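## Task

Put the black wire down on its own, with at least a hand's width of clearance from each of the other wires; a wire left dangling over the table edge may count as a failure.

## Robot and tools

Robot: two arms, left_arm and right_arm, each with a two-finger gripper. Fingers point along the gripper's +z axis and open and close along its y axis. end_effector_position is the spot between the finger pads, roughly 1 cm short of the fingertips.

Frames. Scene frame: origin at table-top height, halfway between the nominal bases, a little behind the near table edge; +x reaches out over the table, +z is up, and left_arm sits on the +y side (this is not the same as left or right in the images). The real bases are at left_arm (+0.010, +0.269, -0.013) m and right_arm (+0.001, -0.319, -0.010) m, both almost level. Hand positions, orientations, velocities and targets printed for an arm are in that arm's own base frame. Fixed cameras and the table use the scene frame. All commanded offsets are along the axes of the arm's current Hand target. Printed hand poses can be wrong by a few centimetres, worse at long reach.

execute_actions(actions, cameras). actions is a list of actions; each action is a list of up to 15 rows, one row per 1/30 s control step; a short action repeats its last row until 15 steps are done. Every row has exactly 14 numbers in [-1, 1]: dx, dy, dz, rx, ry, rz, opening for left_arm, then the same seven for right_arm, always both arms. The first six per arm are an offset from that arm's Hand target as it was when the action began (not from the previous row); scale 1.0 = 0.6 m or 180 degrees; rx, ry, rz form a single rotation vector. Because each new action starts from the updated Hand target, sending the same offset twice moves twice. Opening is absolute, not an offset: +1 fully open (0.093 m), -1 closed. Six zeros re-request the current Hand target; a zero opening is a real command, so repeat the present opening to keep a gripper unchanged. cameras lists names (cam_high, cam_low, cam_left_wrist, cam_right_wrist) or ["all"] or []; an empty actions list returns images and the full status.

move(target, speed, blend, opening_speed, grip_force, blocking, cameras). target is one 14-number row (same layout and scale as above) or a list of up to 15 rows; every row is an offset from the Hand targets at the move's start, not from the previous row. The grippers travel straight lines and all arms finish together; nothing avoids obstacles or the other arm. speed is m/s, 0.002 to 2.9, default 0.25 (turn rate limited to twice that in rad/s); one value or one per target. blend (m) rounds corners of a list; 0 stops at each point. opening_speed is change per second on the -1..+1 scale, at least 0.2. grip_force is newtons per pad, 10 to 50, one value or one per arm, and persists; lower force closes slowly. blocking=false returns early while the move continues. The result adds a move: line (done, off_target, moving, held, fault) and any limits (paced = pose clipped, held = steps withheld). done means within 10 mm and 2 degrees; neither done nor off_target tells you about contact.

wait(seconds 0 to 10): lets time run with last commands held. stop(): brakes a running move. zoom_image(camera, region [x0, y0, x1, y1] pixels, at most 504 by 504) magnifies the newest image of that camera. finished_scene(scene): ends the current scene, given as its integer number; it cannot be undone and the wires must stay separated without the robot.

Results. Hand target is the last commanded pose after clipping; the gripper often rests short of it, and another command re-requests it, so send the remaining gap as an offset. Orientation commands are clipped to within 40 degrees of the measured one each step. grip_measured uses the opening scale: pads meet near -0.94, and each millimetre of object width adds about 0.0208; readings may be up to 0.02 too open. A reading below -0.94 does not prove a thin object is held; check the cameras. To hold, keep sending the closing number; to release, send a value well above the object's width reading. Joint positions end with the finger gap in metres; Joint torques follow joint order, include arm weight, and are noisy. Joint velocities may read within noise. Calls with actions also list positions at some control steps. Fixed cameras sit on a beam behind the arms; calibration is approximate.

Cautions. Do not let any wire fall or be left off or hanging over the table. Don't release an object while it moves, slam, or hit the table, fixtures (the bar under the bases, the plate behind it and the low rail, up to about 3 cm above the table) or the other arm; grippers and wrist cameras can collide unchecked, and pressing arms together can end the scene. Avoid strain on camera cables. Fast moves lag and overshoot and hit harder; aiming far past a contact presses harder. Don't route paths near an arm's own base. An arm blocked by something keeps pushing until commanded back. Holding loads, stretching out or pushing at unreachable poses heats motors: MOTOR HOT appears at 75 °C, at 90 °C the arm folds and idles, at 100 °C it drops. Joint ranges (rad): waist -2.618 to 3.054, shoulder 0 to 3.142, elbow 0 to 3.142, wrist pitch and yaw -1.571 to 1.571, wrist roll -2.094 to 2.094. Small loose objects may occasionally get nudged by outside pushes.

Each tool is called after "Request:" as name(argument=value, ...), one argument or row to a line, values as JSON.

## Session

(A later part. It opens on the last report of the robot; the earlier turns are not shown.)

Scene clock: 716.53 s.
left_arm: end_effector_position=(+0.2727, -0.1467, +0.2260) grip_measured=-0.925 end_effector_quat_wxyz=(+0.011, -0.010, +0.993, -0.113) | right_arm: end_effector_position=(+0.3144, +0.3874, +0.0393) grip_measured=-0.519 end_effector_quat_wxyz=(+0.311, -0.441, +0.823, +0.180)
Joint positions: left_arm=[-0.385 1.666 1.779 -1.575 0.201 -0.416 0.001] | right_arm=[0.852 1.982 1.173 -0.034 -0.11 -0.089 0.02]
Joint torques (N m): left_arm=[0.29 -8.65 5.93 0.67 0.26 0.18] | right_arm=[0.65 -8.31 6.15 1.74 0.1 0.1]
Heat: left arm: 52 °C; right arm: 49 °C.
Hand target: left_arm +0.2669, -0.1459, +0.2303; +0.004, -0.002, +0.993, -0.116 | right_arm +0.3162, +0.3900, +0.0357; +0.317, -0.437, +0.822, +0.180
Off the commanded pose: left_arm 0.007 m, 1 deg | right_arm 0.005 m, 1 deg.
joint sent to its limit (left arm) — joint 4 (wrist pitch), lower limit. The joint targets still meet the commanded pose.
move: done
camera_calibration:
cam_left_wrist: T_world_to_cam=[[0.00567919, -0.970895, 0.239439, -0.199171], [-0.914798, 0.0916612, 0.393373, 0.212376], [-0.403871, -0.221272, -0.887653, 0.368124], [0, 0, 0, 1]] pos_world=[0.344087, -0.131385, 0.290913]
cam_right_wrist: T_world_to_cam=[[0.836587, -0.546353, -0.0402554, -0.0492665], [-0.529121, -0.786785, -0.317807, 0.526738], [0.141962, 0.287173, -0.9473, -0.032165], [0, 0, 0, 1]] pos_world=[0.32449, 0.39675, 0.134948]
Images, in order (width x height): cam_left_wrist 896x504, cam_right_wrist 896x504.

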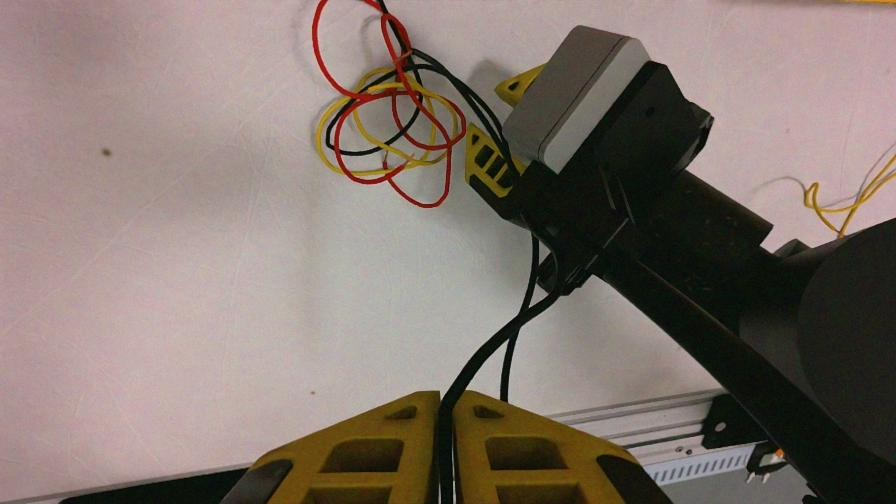

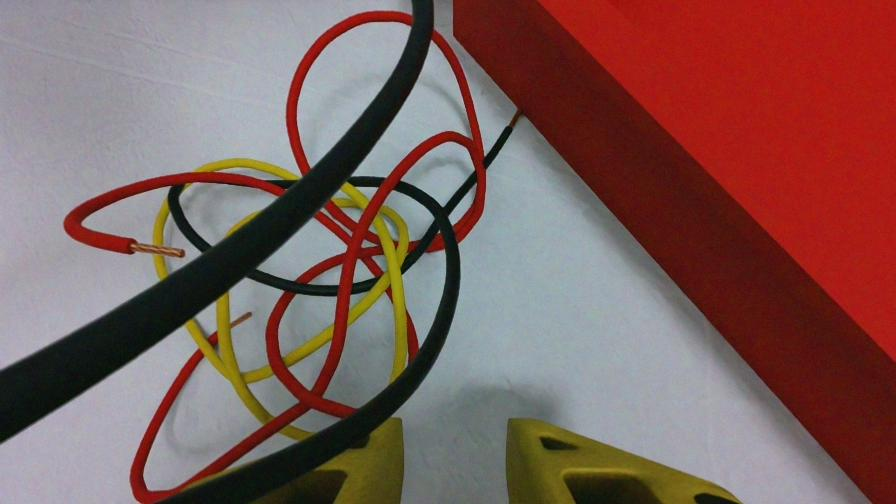

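Request:
move(
  target=[
    [0, 0, 0, 0, 0, 0, -0.931621, -0.0248, 0.0007, -0.0268, 0, 0, 0, -0.52],
    [0, 0, 0, 0, 0, 0, -0.931621, -0.042, 0.0223, -0.0105, 0, 0, 0, -0.52],
  ],
  cameras=["cam_right_wrist", "cam_left_wrist"],
  speed=0.08,
)

Request:
zoom_image(
  camera="cam_left_wrist",
  region=[290, 0, 590, 260],
)

Scene clock: 732.30 s.
left_arm: end_effector_position=(+0.2727, -0.1467, +0.2260) grip_measured=-0.925 end_effector_quat_wxyz=(+0.011, -0.010, +0.993, -0.113) | right_arm: end_effector_position=(+0.3064, +0.4034, +0.0522) grip_measured=-0.519 end_effector_quat_wxyz=(+0.307, -0.443, +0.823, +0.180)
Joint positions: left_arm=[-0.385 1.666 1.779 -1.575 0.201 -0.416 0.001] | right_arm=[0.892 1.982 1.236 -0.101 -0.088 -0.062 0.02]
Joint torques (N m): left_arm=[0.35 -8.76 5.78 0.71 0.3 0.11] | right_arm=[-0.01 -8.8 9.22 1.55 0.11 0.05]
Heat: left arm: 51 °C; right arm: 50 °C.
Hand target: left_arm +0.2669, -0.1459, +0.2303; +0.004, -0.002, +0.993, -0.116 | right_arm +0.3133, +0.4090, +0.0576; +0.317, -0.437, +0.822, +0.180
Off the commanded pose: left_arm 0.007 m, 1 deg | right_arm 0.010 m, 1 deg.
joint sent to its limit (left arm) — joint 4 (wrist pitch), lower limit. The joint targets still meet the commanded pose.
move: done
camera_calibration:
cam_left_wrist: T_world_to_cam=[[0.00567919, -0.970895, 0.239439, -0.199171], [-0.914798, 0.0916612, 0.393373, 0.212376], [-0.403871, -0.221272, -0.887653, 0.368124], [0, 0, 0, 1]] pos_world=[0.344087, -0.131385, 0.290913]
cam_right_wrist: T_world_to_cam=[[0.839103, -0.542353, -0.0419441, -0.0356281], [-0.526662, -0.790687, -0.312156, 0.539699], [0.136134, 0.284021, -0.949105, -0.0202726], [0, 0, 0, 1]] pos_world=[0.316895, 0.413168, 0.147735]
Images, in order (width x height): cam_left_wrist 896x504, cam_right_wrist 896x504.

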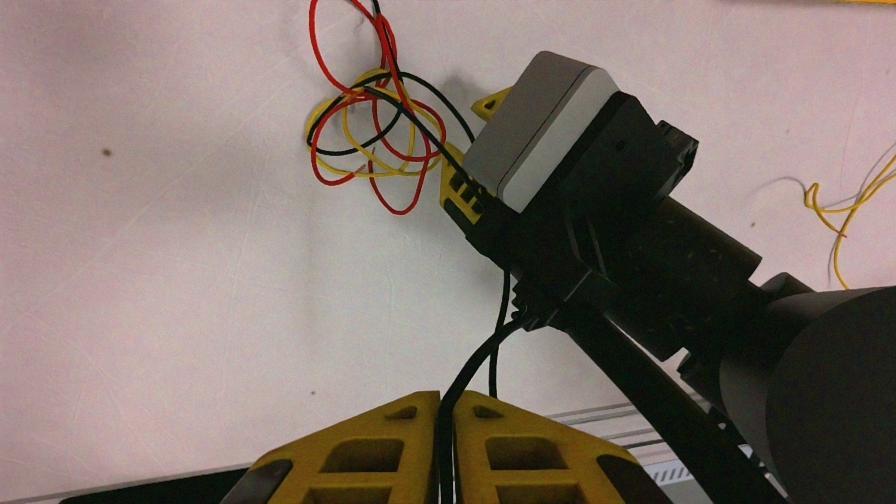

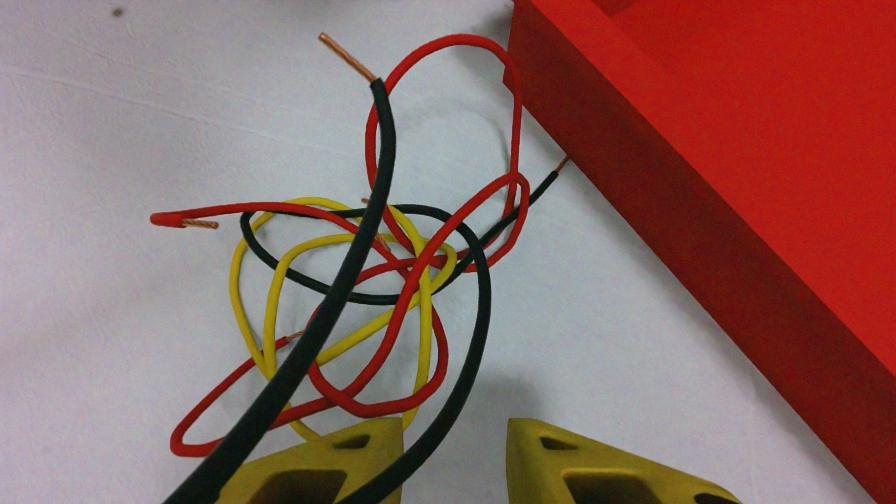

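Scaled by 1.680 from the camera's 896x504 image, which has a finer 1280x720 frame.

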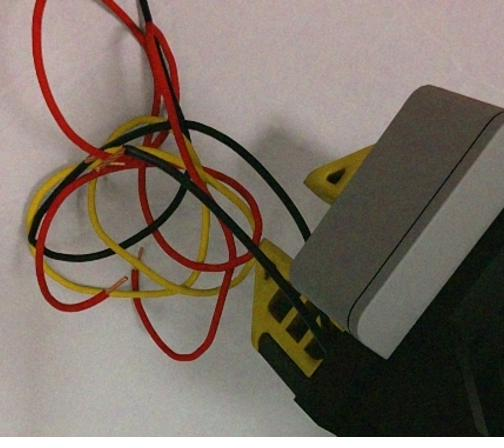

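Request:
move(
  target=[0, 0.1958, -0.0122, 0, 0, 0, -0.931621, 0, 0, 0, 0, 0, 0, -0.52],
  cameras=["cam_right_wrist", "cam_left_wrist"],
  speed=0.1,
)

Scene clock: 762.40 s.
left_arm: end_effector_position=(+0.2720, -0.0283, +0.2064) grip_measured=-0.925 end_effector_quat_wxyz=(+0.015, -0.011, +0.994, -0.109) | right_arm: end_effector_position=(+0.3064, +0.4032, +0.0520) grip_measured=-0.519 end_effector_quat_wxyz=(+0.307, -0.443, +0.823, +0.180)
Joint positions: left_arm=[0.031 1.577 1.607 -1.575 0.22 0.006 0.001] | right_arm=[0.892 1.982 1.236 -0.102 -0.087 -0.062 0.02]
Joint torques (N m): left_arm=[0.38 -7.88 5.98 0.55 0.37 0.21] | right_arm=[0.21 -8.44 9.32 1.54 0.19 0.11]
Heat: left arm: 50 °C; right arm: 51 °C.
Hand target: left_arm +0.2666, -0.0298, +0.2104; +0.004, -0.002, +0.993, -0.116 | right_arm +0.3133, +0.4091, +0.0576; +0.317, -0.437, +0.822, +0.180
Off the commanded pose: left_arm 0.007 m, 2 deg | right_arm 0.011 m, 1 deg.
joint sent to its limit (left arm) — joint 4 (wrist pitch), lower limit. The joint targets still meet the commanded pose.
move: off_target (right_arm)
camera_calibration:
cam_left_wrist: T_world_to_cam=[[0.00619798, -0.972825, 0.23146, -0.0780325], [-0.917868, 0.0863213, 0.387386, 0.210471], [-0.396838, -0.214851, -0.892389, 0.375962], [0, 0, 0, 1]] pos_world=[0.342864, -0.0133044, 0.272032]
cam_right_wrist: T_world_to_cam=[[0.838811, -0.542793, -0.0421089, -0.0353934], [-0.527283, -0.790713, -0.31104, 0.539602], [0.135534, 0.283107, -0.949464, -0.0198162], [0, 0, 0, 1]] pos_world=[0.316897, 0.413069, 0.147533]
Images, in order (width x height): cam_left_wrist 896x504, cam_right_wrist 896x504.

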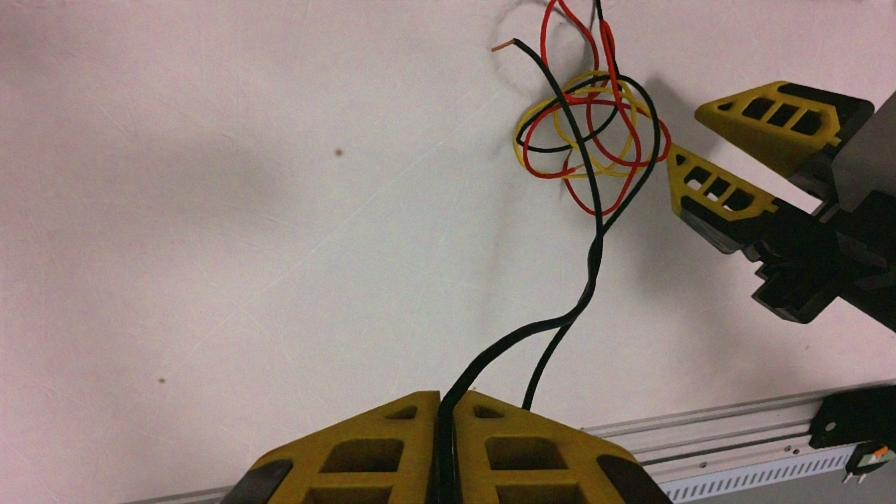

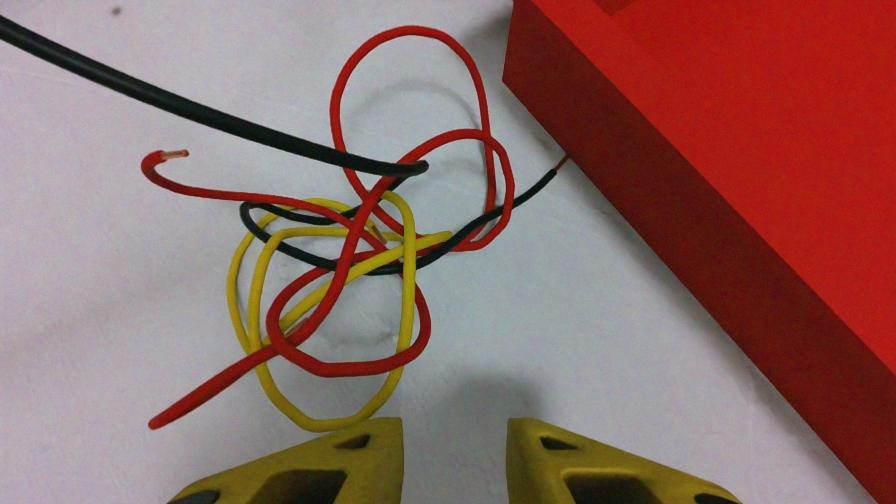

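Request:
move(
  target=[
    [0, 0, 0, 0, 0, 0, -0.931621, -0.0317, 0.0167, 0.0297, 0, 0, 0, -0.52],
    [0, 0, 0, 0, 0, 0, -0.931621, 0.0105, 0.0198, 0.0618, 0, 0, 0, -0.52],
  ],
  cameras=["cam_right_wrist", "cam_left_wrist"],
  speed=[0.1, 0.06],
)

Request:
zoom_image(
  camera="cam_left_wrist",
  region=[450, 0, 750, 260],
)

Request:
zoom_image(
  camera="cam_right_wrist",
  region=[250, 254, 650, 504],
)

Scene clock: 786.17 s.
left_arm: end_effector_position=(+0.2720, -0.0283, +0.2064) grip_measured=-0.925 end_effector_quat_wxyz=(+0.015, -0.011, +0.994, -0.109) | right_arm: end_effector_position=(+0.3127, +0.4304, +0.0302) grip_measured=-0.519 end_effector_quat_wxyz=(+0.310, -0.441, +0.823, +0.180)
Joint positions: left_arm=[0.031 1.577 1.607 -1.575 0.22 0.007 0.001] | right_arm=[0.922 2.104 1.321 -0.056 -0.064 -0.038 0.02]
Joint torques (N m): left_arm=[0.23 -7.95 5.76 0.48 0.32 0.15] | right_arm=[0.75 -9.22 6.16 1.8 0.2 0.15]
Heat: left arm: 51 °C; right arm: 51 °C.
Hand target: left_arm +0.2666, -0.0298, +0.2104; +0.004, -0.002, +0.993, -0.116 | right_arm +0.3143, +0.4331, +0.0262; +0.317, -0.437, +0.822, +0.180
Off the commanded pose: left_arm 0.007 m, 2 deg | right_arm 0.005 m, 1 deg.
joint sent to its limit (left arm) — joint 4 (wrist pitch), lower limit. The joint targets still meet the commanded pose.
move: done
camera_calibration:
cam_left_wrist: T_world_to_cam=[[0.00583153, -0.972839, 0.231411, -0.0779916], [-0.917861, 0.0866332, 0.387332, 0.210496], [-0.396859, -0.214662, -0.892426, 0.37596], [0, 0, 0, 1]] pos_world=[0.342864, -0.0134051, 0.272032]
cam_right_wrist: T_world_to_cam=[[0.837346, -0.545184, -0.0403291, -0.0254142], [-0.528137, -0.787701, -0.317172, 0.556834], [0.14115, 0.286882, -0.94751, -0.0526014], [0, 0, 0, 1]] pos_world=[0.32279, 0.439854, 0.125747]
Images, in order (width x height): cam_left_wrist 896x504, cam_right_wrist 896x504.

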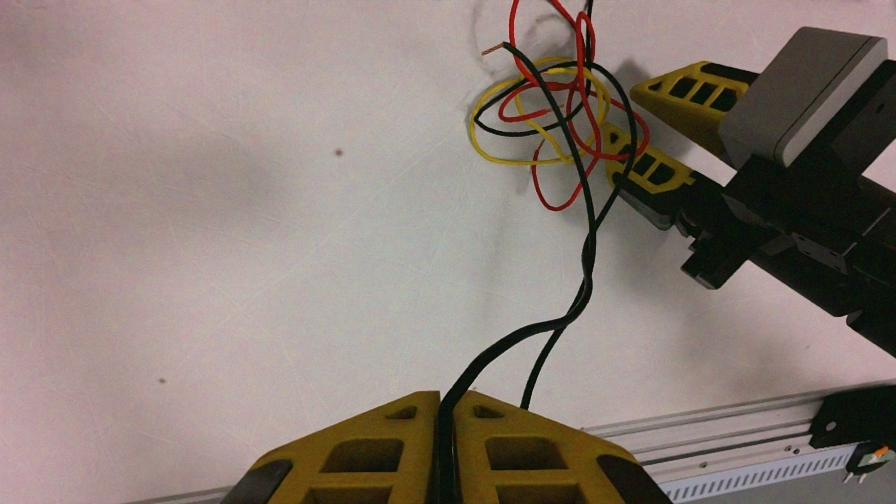

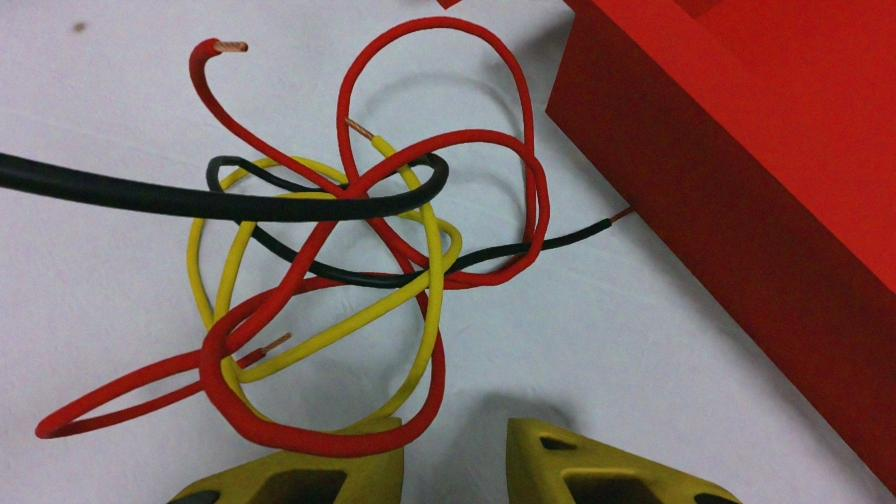

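Scaled by 1.680 from the camera's 896x504 image, which has a finer 1280x720 frame.

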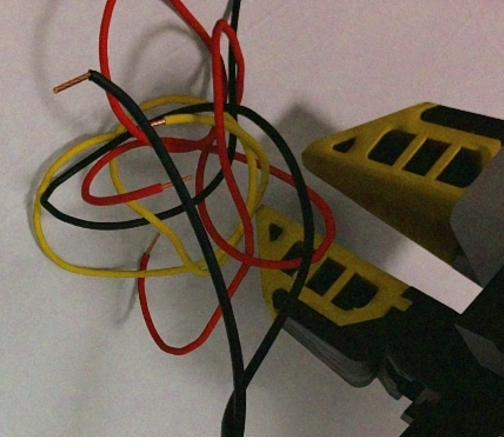

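Scaled by 1.260 from the camera's 896x504 image, which has a finer 1280x720 frame.

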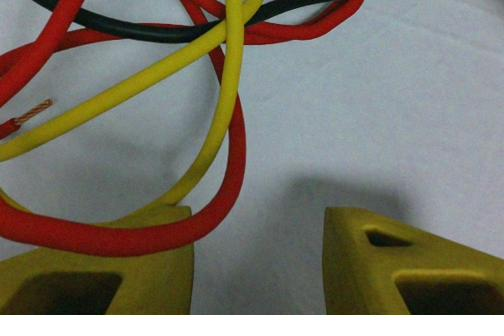

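Request:
move(
  target=[
    [0, 0, 0, 0, 0, 0, -0.931621, -0.018, 0.001, 0.0265, 0, 0, 0, -0.52],
    [0, 0, 0, 0, 0, 0, -0.931621, -0.018, 0.001, 0.0265, 0, 0, 0, -0.97],
  ],
  cameras=["cam_right_wrist", "cam_left_wrist"],
  speed=0.06,
  opening_speed=0.4,
)

Request:
zoom_image(
  camera="cam_right_wrist",
  region=[250, 254, 650, 504],
)

Scene clock: 798.70 s.
left_arm: end_effector_position=(+0.2720, -0.0283, +0.2064) grip_measured=-0.925 end_effector_quat_wxyz=(+0.015, -0.011, +0.994, -0.109) | right_arm: end_effector_position=(+0.3185, +0.4409, +0.0188) grip_measured=-0.965 end_effector_quat_wxyz=(+0.307, -0.442, +0.824, +0.179)
Joint positions: left_arm=[0.031 1.577 1.607 -1.575 0.22 0.007 0.001] | right_arm=[0.926 2.167 1.378 -0.058 -0.062 -0.034 0]
Joint torques (N m): left_arm=[0.34 -7.97 5.86 0.53 0.32 0.14] | right_arm=[0.73 -9.13 9.26 1.6 0.11 0.16]
Heat: left arm: 51 °C; right arm: 51 °C.
Hand target: left_arm +0.2666, -0.0298, +0.2104; +0.004, -0.002, +0.993, -0.116 | right_arm +0.3241, +0.4490, +0.0218; +0.317, -0.437, +0.822, +0.180
Off the commanded pose: left_arm 0.007 m, 2 deg | right_arm 0.010 m, 1 deg.
joint sent to its limit (left arm) — joint 4 (wrist pitch), lower limit. The joint targets still meet the commanded pose.
move: done
camera_calibration:
cam_left_wrist: T_world_to_cam=[[0.00583153, -0.972839, 0.231411, -0.0779916], [-0.917861, 0.0866332, 0.387332, 0.210496], [-0.396859, -0.214662, -0.892426, 0.37596], [0, 0, 0, 1]] pos_world=[0.342864, -0.0134051, 0.272032]
cam_right_wrist: T_world_to_cam=[[0.836997, -0.545636, -0.0414524, -0.0247087], [-0.529967, -0.789432, -0.309729, 0.565751], [0.136275, 0.28121, -0.949921, -0.0630311], [0, 0, 0, 1]] pos_world=[0.3291, 0.450865, 0.114331]
Images, in order (width x height): cam_left_wrist 896x504, cam_right_wrist 896x504.

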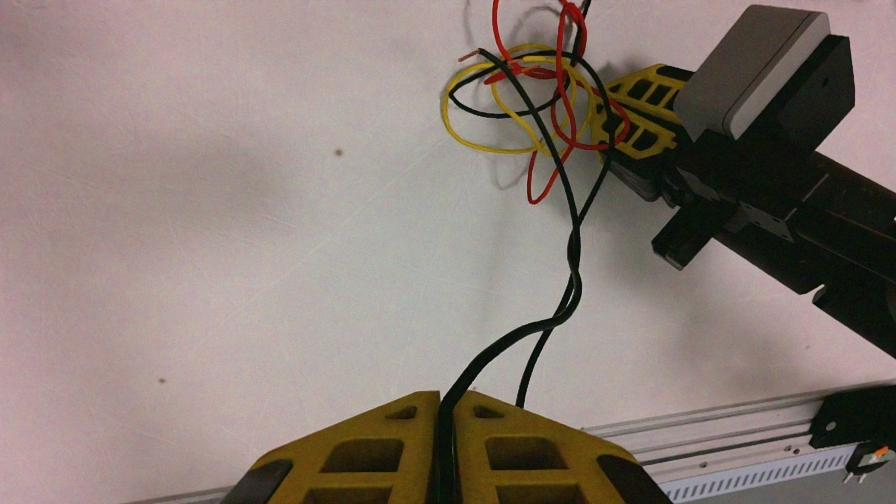

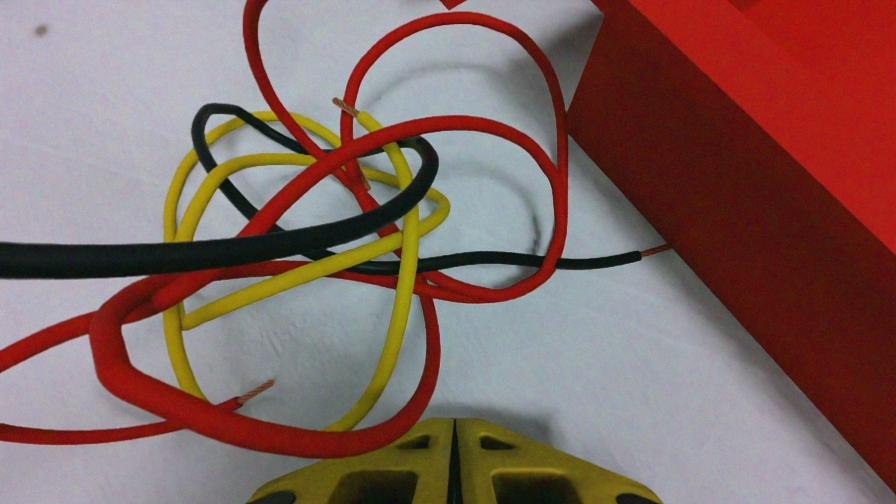

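Scaled by 1.260 from the camera's 896x504 image, which has a finer 1280x720 frame.

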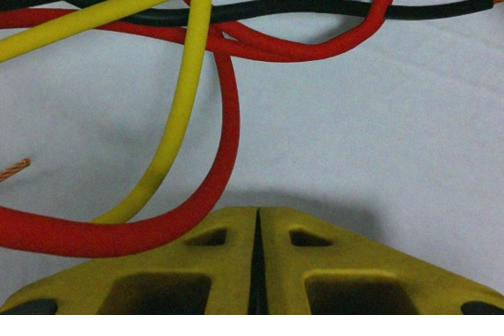

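Request:
move(
  target=[
    [0, 0, 0, 0, 0, 0, -0.931621, 0, 0, -0.0833, 0, 0, 0, -0.97],
    [0, 0, 0, 0, 0, 0, -0.931621, -0.0122, 0.0257, -0.1288, -0.0524, -0.0524, 0.4981, -0.4],
  ],
  cameras=["cam_right_wrist", "cam_left_wrist", "cam_low"],
  speed=[0.1, 0.25],
)

Request:
zoom_image(
  camera="cam_low",
  region=[390, 230, 510, 350],
)

Scene clock: 854.07 s.
left_arm: end_effector_position=(+0.2720, -0.0283, +0.2064) grip_measured=-0.925 end_effector_quat_wxyz=(+0.015, -0.011, +0.994, -0.109) | right_arm: end_effector_position=(+0.2830, +0.4145, +0.0562) grip_measured=-0.401 end_effector_quat_wxyz=(+0.108, +0.262, +0.865, +0.414)
Joint positions: left_arm=[0.031 1.577 1.607 -1.575 0.22 0.007 0.001] | right_arm=[0.955 1.929 1.049 0.192 -0.051 1.567 0.026]
Joint torques (N m): left_arm=[0.44 -7.99 5.85 0.5 0.32 0.21] | right_arm=[0.77 -13.14 5.86 1.93 0.32 0.05]
Heat: left arm: 50 °C; right arm: 55 °C.
Hand target: left_arm +0.2666, -0.0298, +0.2104; +0.004, -0.002, +0.993, -0.116 | right_arm +0.2861, +0.4178, +0.0840; +0.125, +0.261, +0.849, +0.442
Off the commanded pose: left_arm 0.007 m, 2 deg | right_arm 0.028 m, 4 deg.
joint sent to its limit (left arm) — joint 4 (wrist pitch), lower limit. The joint targets still meet the commanded pose.
move: off_target (right_arm); target 2's new opening was sent with right_arm's hand 0.028 m and 4 deg from that target
camera_calibration:
cam_left_wrist: T_world_to_cam=[[0.00583153, -0.972839, 0.231411, -0.0779916], [-0.917861, 0.0866332, 0.387332, 0.210496], [-0.396859, -0.214662, -0.892426, 0.37596], [0, 0, 0, 1]] pos_world=[0.342864, -0.0134051, 0.272032]
cam_right_wrist: T_world_to_cam=[[-0.368686, -0.505066, -0.780371, 0.358083], [-0.928601, 0.238121, 0.284603, 0.191241], [0.042079, 0.829582, -0.556797, -0.238087], [0, 0, 0, 1]] pos_world=[0.319626, 0.33283, 0.0924436]
Images, in order (width x height): cam_low 896x504, cam_left_wrist 896x504, cam_right_wrist 896x504.

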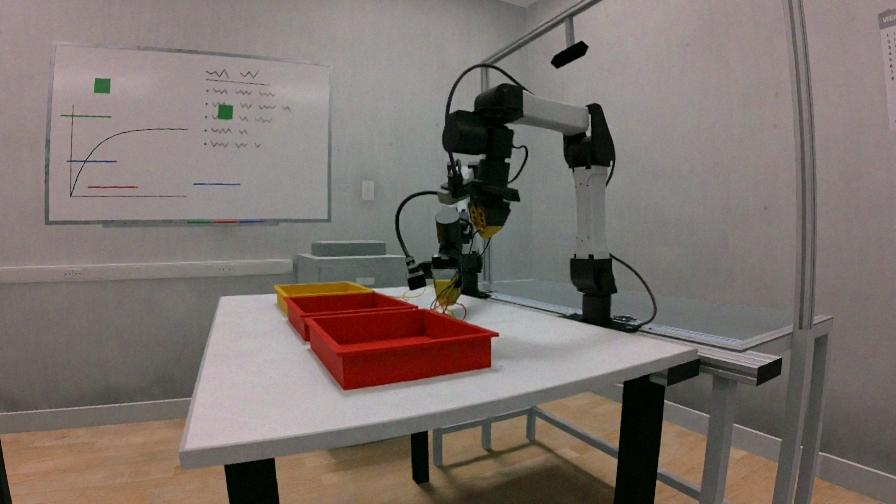

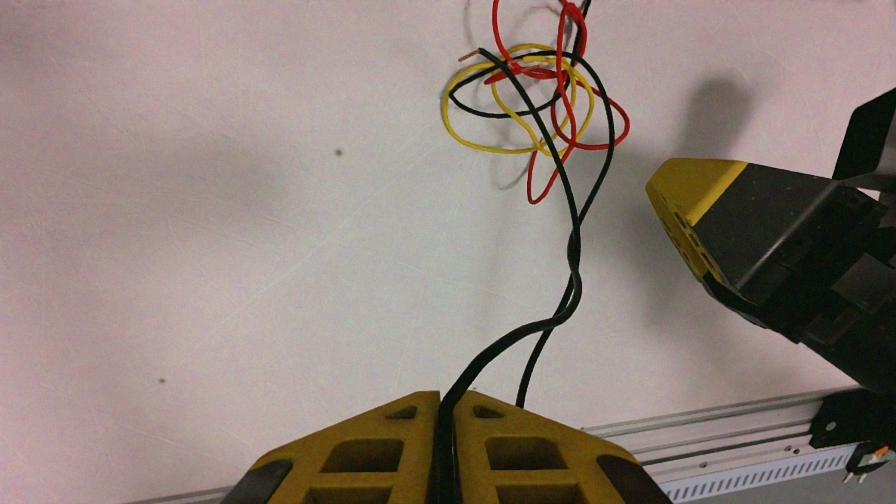

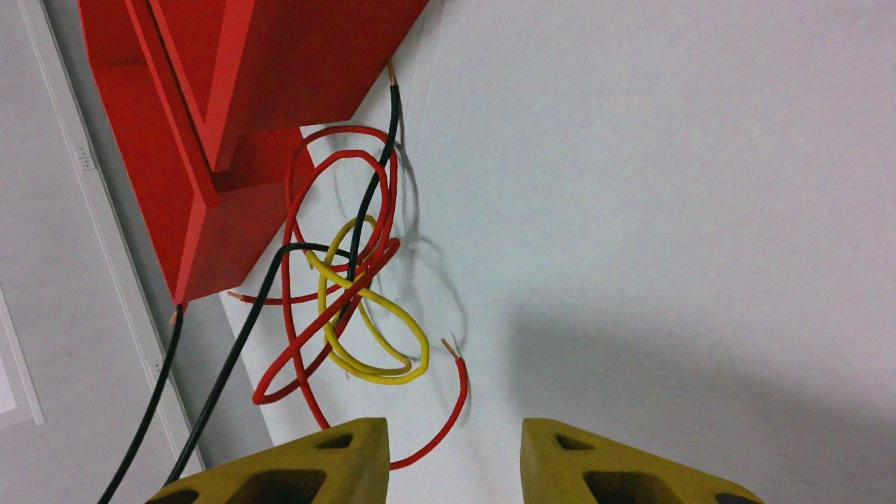

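Scaled by 4.200 from the camera's 896x504 image, which has a finer 1280x720 frame.

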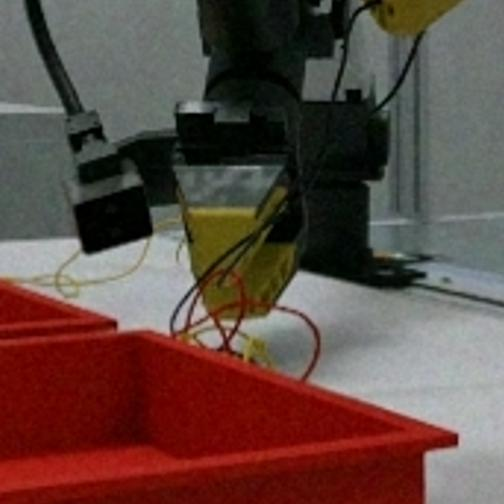

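Request:
zoom_image(
  camera="cam_right_wrist",
  region=[220, 200, 480, 480],
)

Scaled by 1.800 from the camera's 896x504 image, which has a finer 1280x720 frame.

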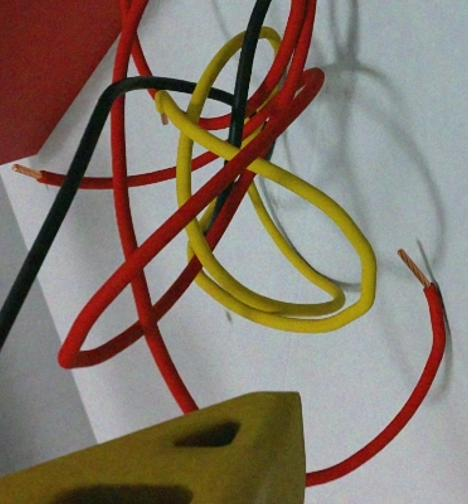

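Request:
move(
  target=[-0.1665, 0, 0.0014, 0, 0, 0, -0.931621, 0.0327, 0.0318, 0.0543, 0, 0, 0, -0.21],
  cameras=["cam_right_wrist", "cam_left_wrist"],
  speed=0.1,
)

Request:
zoom_image(
  camera="cam_right_wrist",
  region=[200, 200, 600, 504],
)

Scene clock: 919.00 s.
left_arm: end_effector_position=(+0.3599, -0.0260, +0.2037) grip_measured=-0.925 end_effector_quat_wxyz=(+0.034, -0.008, +0.993, -0.110) | right_arm: end_effector_position=(+0.2848, +0.4533, +0.0763) grip_measured=-0.211 end_effector_quat_wxyz=(+0.116, +0.257, +0.854, +0.438)
Joint positions: left_arm=[0.031 1.892 1.964 -1.578 0.223 0.007 0.001] | right_arm=[1.007 1.988 1.181 0.176 -0.01 1.596 0.035]
Joint torques (N m): left_arm=[-0.06 -7.66 10.45 0.62 0.27 -0.07] | right_arm=[0.38 -7.98 9.47 1.71 0.31 0.06]
Heat: left arm: 50 °C; right arm: 60 °C.
Hand target: left_arm +0.3665, -0.0296, +0.2103; +0.004, -0.002, +0.993, -0.116 | right_arm +0.2905, +0.4599, +0.0811; +0.125, +0.261, +0.849, +0.442
Off the commanded pose: left_arm 0.010 m, 4 deg | right_arm 0.010 m, 1 deg.
joint read past its limit (left arm) — joint 4 (wrist pitch), lower limit.
joint sent to its limit (left arm) — joint 4 (wrist pitch), lower limit. The joint targets are off in orientation, not in position.
move: off_target (left_arm)
camera_calibration:
cam_left_wrist: T_world_to_cam=[[-0.00351535, -0.972409, 0.233255, -0.0726344], [-0.932394, 0.0874926, 0.350694, 0.304783], [-0.361426, -0.216252, -0.906976, 0.399055], [0, 0, 0, 1]] pos_world=[0.428151, -0.0110001, 0.27199]
cam_right_wrist: T_world_to_cam=[[-0.34083, -0.469752, -0.814351, 0.372738], [-0.93832, 0.223627, 0.263717, 0.188781], [0.0582291, 0.854005, -0.516996, -0.277858], [0, 0, 0, 1]] pos_world=[0.320357, 0.37017, 0.110103]
Images, in order (width x height): cam_left_wrist 896x504, cam_right_wrist 896x504.

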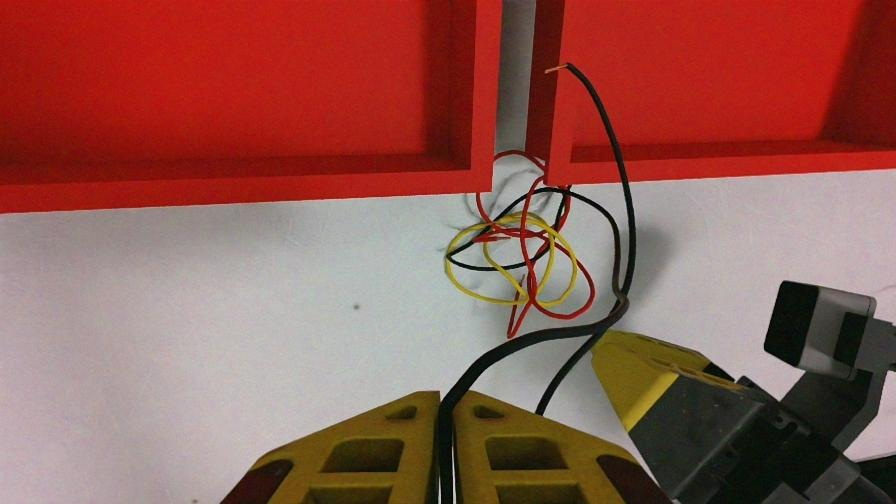

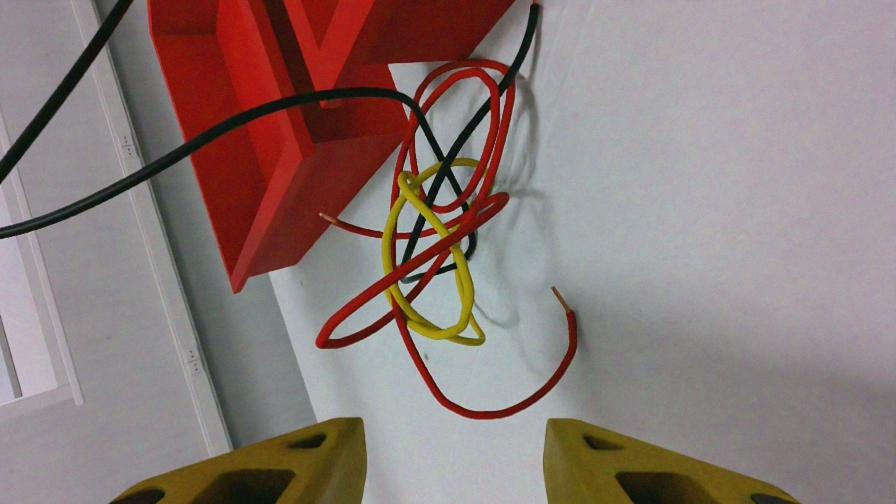

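Scaled by 1.260 from the camera's 896x504 image, which has a finer 1280x720 frame.

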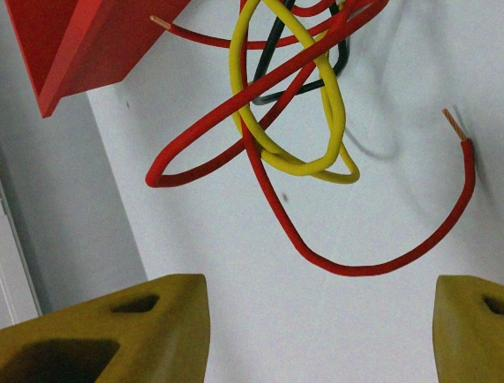

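Request:
move(
  target=[0, 0, 0, 0, 0, 0, -0.931621, 0.0067, 0, 0.0883, 0, 0, 0, -0.21],
  cameras=["cam_right_wrist", "cam_left_wrist", "cam_low"],
  speed=0.06,
)

Request:
zoom_image(
  camera="cam_right_wrist",
  region=[200, 200, 600, 504],
)

Request:
zoom_image(
  camera="cam_low",
  region=[390, 230, 510, 350],
)

Scene clock: 929.43 s.
left_arm: end_effector_position=(+0.3599, -0.0260, +0.2037) grip_measured=-0.925 end_effector_quat_wxyz=(+0.034, -0.008, +0.993, -0.110) | right_arm: end_effector_position=(+0.3039, +0.4906, +0.0453) grip_measured=-0.211 end_effector_quat_wxyz=(+0.114, +0.257, +0.857, +0.432)
Joint positions: left_arm=[0.031 1.892 1.964 -1.578 0.223 0.007 0.001] | right_arm=[1.015 2.186 1.366 0.175 -0.005 1.6 0.035]
Joint torques (N m): left_arm=[-0.18 -7.65 10.77 0.67 0.3 -0.07] | right_arm=[0.73 -9.51 9.44 1.84 0.32 0.11]
Heat: left arm: 50 °C; right arm: 59 °C.
Hand target: left_arm +0.3665, -0.0296, +0.2103; +0.004, -0.002, +0.993, -0.116 | right_arm +0.3107, +0.4985, +0.0505; +0.125, +0.261, +0.849, +0.442
Off the commanded pose: left_arm 0.010 m, 4 deg | right_arm 0.012 m, 2 deg.
joint read past its limit (left arm) — joint 4 (wrist pitch), lower limit.
joint sent to its limit (left arm) — joint 4 (wrist pitch), lower limit. The joint targets are off in orientation, not in position.
move: off_target (left_arm, right_arm)
camera_calibration:
cam_left_wrist: T_world_to_cam=[[-0.00351535, -0.972409, 0.233255, -0.0726344], [-0.932394, 0.0874926, 0.350694, 0.304783], [-0.361426, -0.216252, -0.906976, 0.399055], [0, 0, 0, 1]] pos_world=[0.428151, -0.0110001, 0.27199]
cam_right_wrist: T_world_to_cam=[[-0.346144, -0.479279, -0.806521, 0.37741], [-0.936682, 0.225132, 0.268221, 0.205131], [0.0530215, 0.848297, -0.52686, -0.322011], [0, 0, 0, 1]] pos_world=[0.339854, 0.407864, 0.0797144]
Images, in order (width x height): cam_low 896x504, cam_left_wrist 896x504, cam_right_wrist 896x504.

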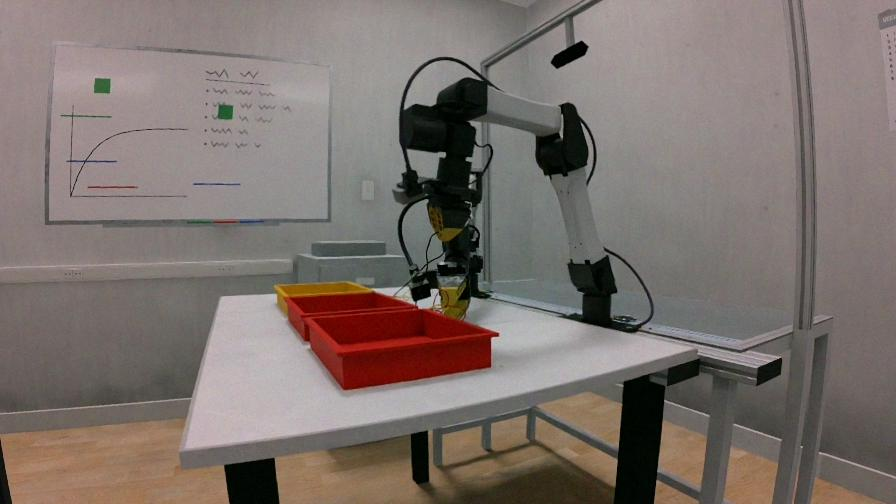

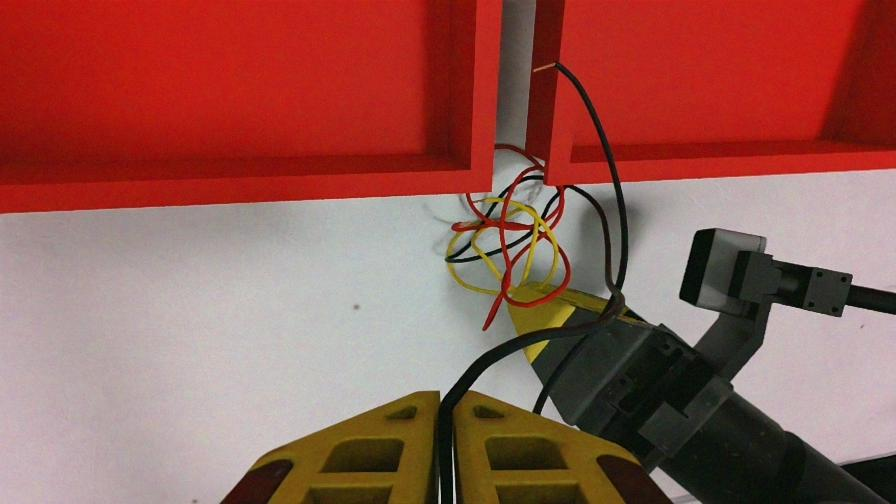

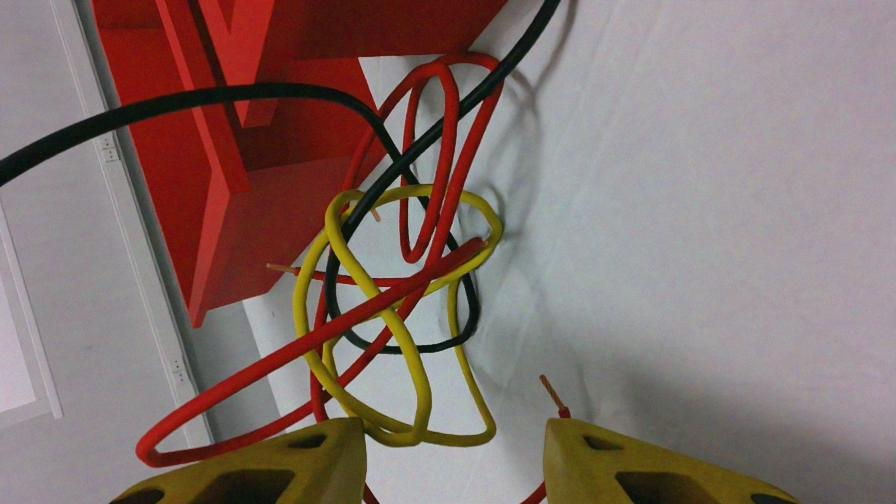

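Scaled by 1.260 from the camera's 896x504 image, which has a finer 1280x720 frame.

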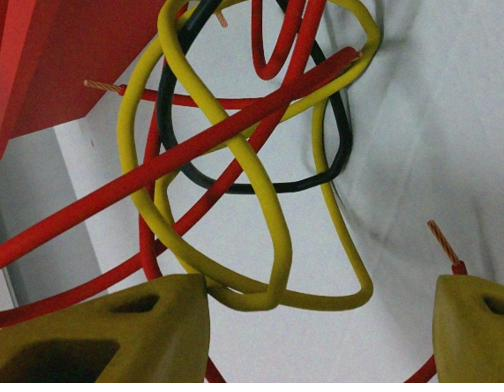

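Scaled by 4.200 from the camera's 896x504 image, which has a finer 1280x720 frame.

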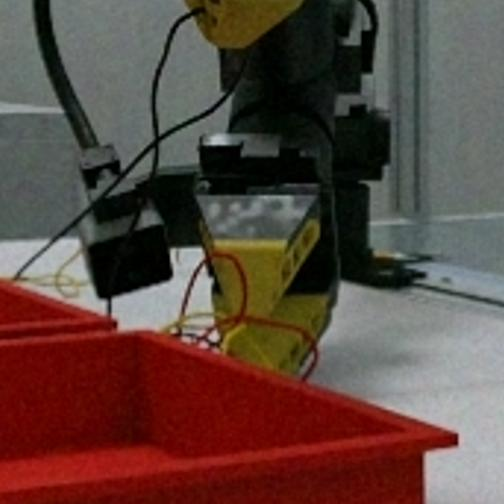

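Request:
move(
  target=[
    [0, 0, 0, 0, 0, 0, -0.931621, 0, 0.03, 0, 0, 0, 0, -0.21],
    [0, 0, 0, 0, 0, 0, -0.931621, 0, 0.03, 0.05, 0, 0, 0, -0.21],
  ],
  cameras=["cam_right_wrist", "cam_left_wrist"],
  speed=0.06,
)

Request:
zoom_image(
  camera="cam_right_wrist",
  region=[200, 200, 600, 504],
)

Scene clock: 951.27 s.
left_arm: end_effector_position=(+0.3599, -0.0260, +0.2037) grip_measured=-0.925 end_effector_quat_wxyz=(+0.034, -0.008, +0.993, -0.110) | right_arm: end_effector_position=(+0.3238, +0.5225, +0.0452) grip_measured=-0.211 end_effector_quat_wxyz=(+0.116, +0.256, +0.853, +0.439)
Joint positions: left_arm=[0.031 1.892 1.964 -1.578 0.223 0.007 0.001] | right_arm=[1.015 2.308 1.567 0.112 -0.004 1.601 0.035]
Joint torques (N m): left_arm=[-0.27 -7.58 10.43 0.64 0.32 -0.07] | right_arm=[0.31 -10.26 9.74 1.7 0.31 0.04]
Heat: left arm: 52 °C; right arm: 59 °C.
Hand target: left_arm +0.3665, -0.0296, +0.2103; +0.004, -0.002, +0.993, -0.116 | right_arm +0.3300, +0.5276, +0.0479; +0.125, +0.261, +0.849, +0.442
Off the commanded pose: left_arm 0.010 m, 4 deg | right_arm 0.008 m, 1 deg.
joint read past its limit (left arm) — joint 4 (wrist pitch), lower limit.
joint sent to its limit (left arm) — joint 4 (wrist pitch), lower limit. The joint targets are off in orientation, not in position.
move: off_target (left_arm)
camera_calibration:
cam_left_wrist: T_world_to_cam=[[-0.00351535, -0.972409, 0.233255, -0.0726344], [-0.932394, 0.0874926, 0.350694, 0.304783], [-0.361426, -0.216252, -0.906976, 0.399055], [0, 0, 0, 1]] pos_world=[0.428151, -0.0110001, 0.27199]
cam_right_wrist: T_world_to_cam=[[-0.339698, -0.468317, -0.815649, 0.3921], [-0.938736, 0.222421, 0.263255, 0.218989], [0.0581308, 0.855107, -0.515182, -0.355924], [0, 0, 0, 1]] pos_world=[0.359459, 0.439273, 0.0788007]
Images, in order (width x height): cam_left_wrist 896x504, cam_right_wrist 896x504.

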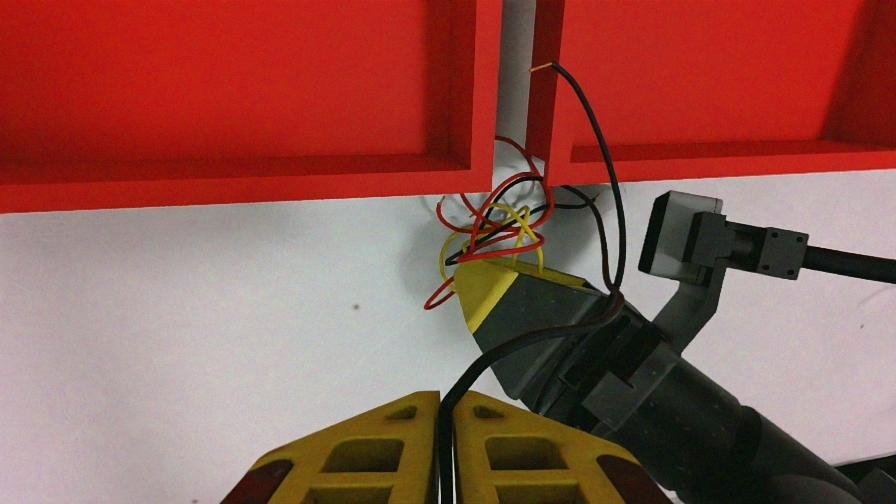

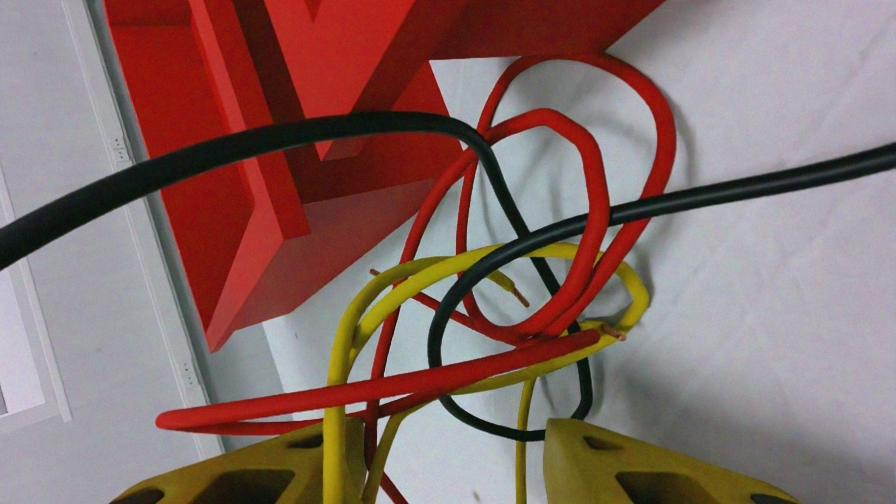

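Scaled by 1.260 from the camera's 896x504 image, which has a finer 1280x720 frame.

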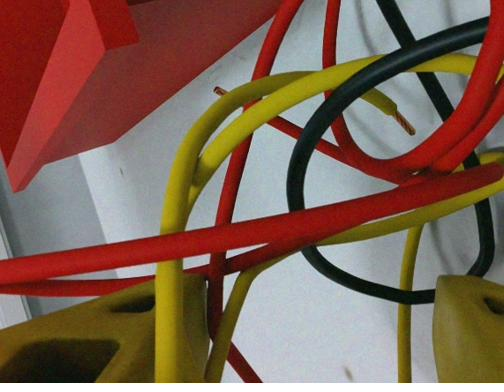

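Request:
move(
  target=[
    [0, 0, 0, 0, 0, 0, -0.931621, 0, 0.005, 0, 0, 0, 0, -0.44],
    [0, 0, 0, 0, 0, 0, -0.931621, 0, 0.005, 0.0267, 0, 0, 0, -0.44],
    [0, 0, 0, 0, 0, 0, -0.931621, 0, 0.005, 0.0267, 0, 0, 0, -0.97],
  ],
  cameras=["cam_right_wrist", "cam_left_wrist"],
  speed=0.06,
  opening_speed=0.4,
)

Request:
zoom_image(
  camera="cam_right_wrist",
  region=[200, 200, 600, 504],
)

Scene clock: 967.40 s.
left_arm: end_effector_position=(+0.3599, -0.0260, +0.2037) grip_measured=-0.925 end_effector_quat_wxyz=(+0.034, -0.008, +0.993, -0.110) | right_arm: end_effector_position=(+0.3327, +0.5361, +0.0421) grip_measured=-0.966 end_effector_quat_wxyz=(+0.118, +0.256, +0.851, +0.442)
Joint positions: left_arm=[0.031 1.892 1.964 -1.578 0.223 0.007 0.001] | right_arm=[1.015 2.369 1.657 0.092 -0.002 1.601 0]
Joint torques (N m): left_arm=[-0.12 -7.54 10.54 0.59 0.3 -0.05] | right_arm=[0.1 -10.59 9.65 1.62 0.29 0.01]
Heat: left arm: 53 °C; right arm: 61 °C.
Hand target: left_arm +0.3665, -0.0296, +0.2103; +0.004, -0.002, +0.993, -0.116 | right_arm +0.3380, +0.5400, +0.0411; +0.125, +0.261, +0.849, +0.442
Off the commanded pose: left_arm 0.010 m, 4 deg | right_arm 0.007 m, 1 deg.
joint read past its limit (left arm) — joint 4 (wrist pitch), lower limit.
joint sent to its limit (left arm) — joint 4 (wrist pitch), lower limit. The joint targets are off in orientation, not in position.
move: off_target (left_arm)
camera_calibration:
cam_left_wrist: T_world_to_cam=[[-0.00351535, -0.972409, 0.233255, -0.0726344], [-0.932394, 0.0874926, 0.350694, 0.304783], [-0.361426, -0.216252, -0.906976, 0.399055], [0, 0, 0, 1]] pos_world=[0.428151, -0.0110001, 0.27199]
cam_right_wrist: T_world_to_cam=[[-0.335872, -0.462137, -0.820743, 0.394538], [-0.939823, 0.22237, 0.259393, 0.225646], [0.0626338, 0.858476, -0.509015, -0.373244], [0, 0, 0, 1]] pos_world=[0.36796, 0.452575, 0.0752962]
Images, in order (width x height): cam_left_wrist 896x504, cam_right_wrist 896x504.

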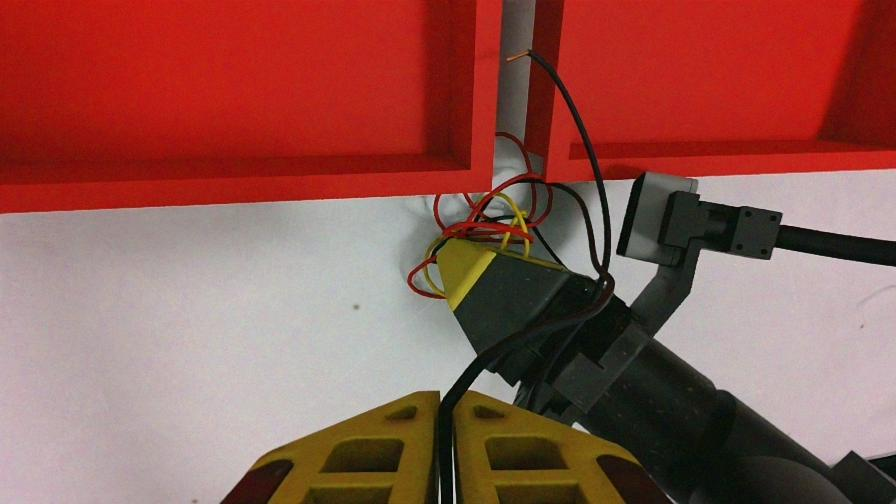

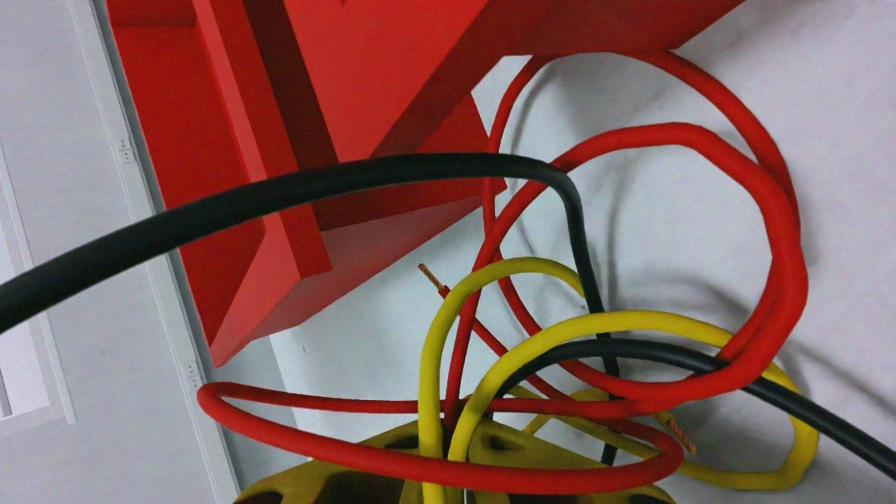

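Scaled by 1.260 from the camera's 896x504 image, which has a finer 1280x720 frame.

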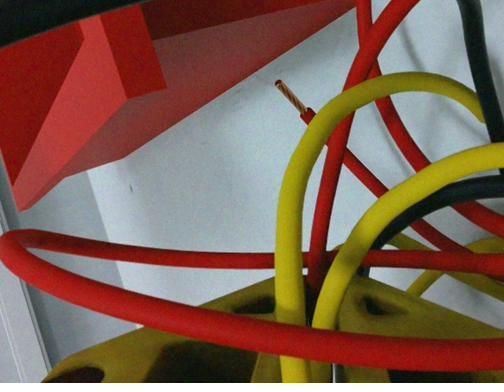

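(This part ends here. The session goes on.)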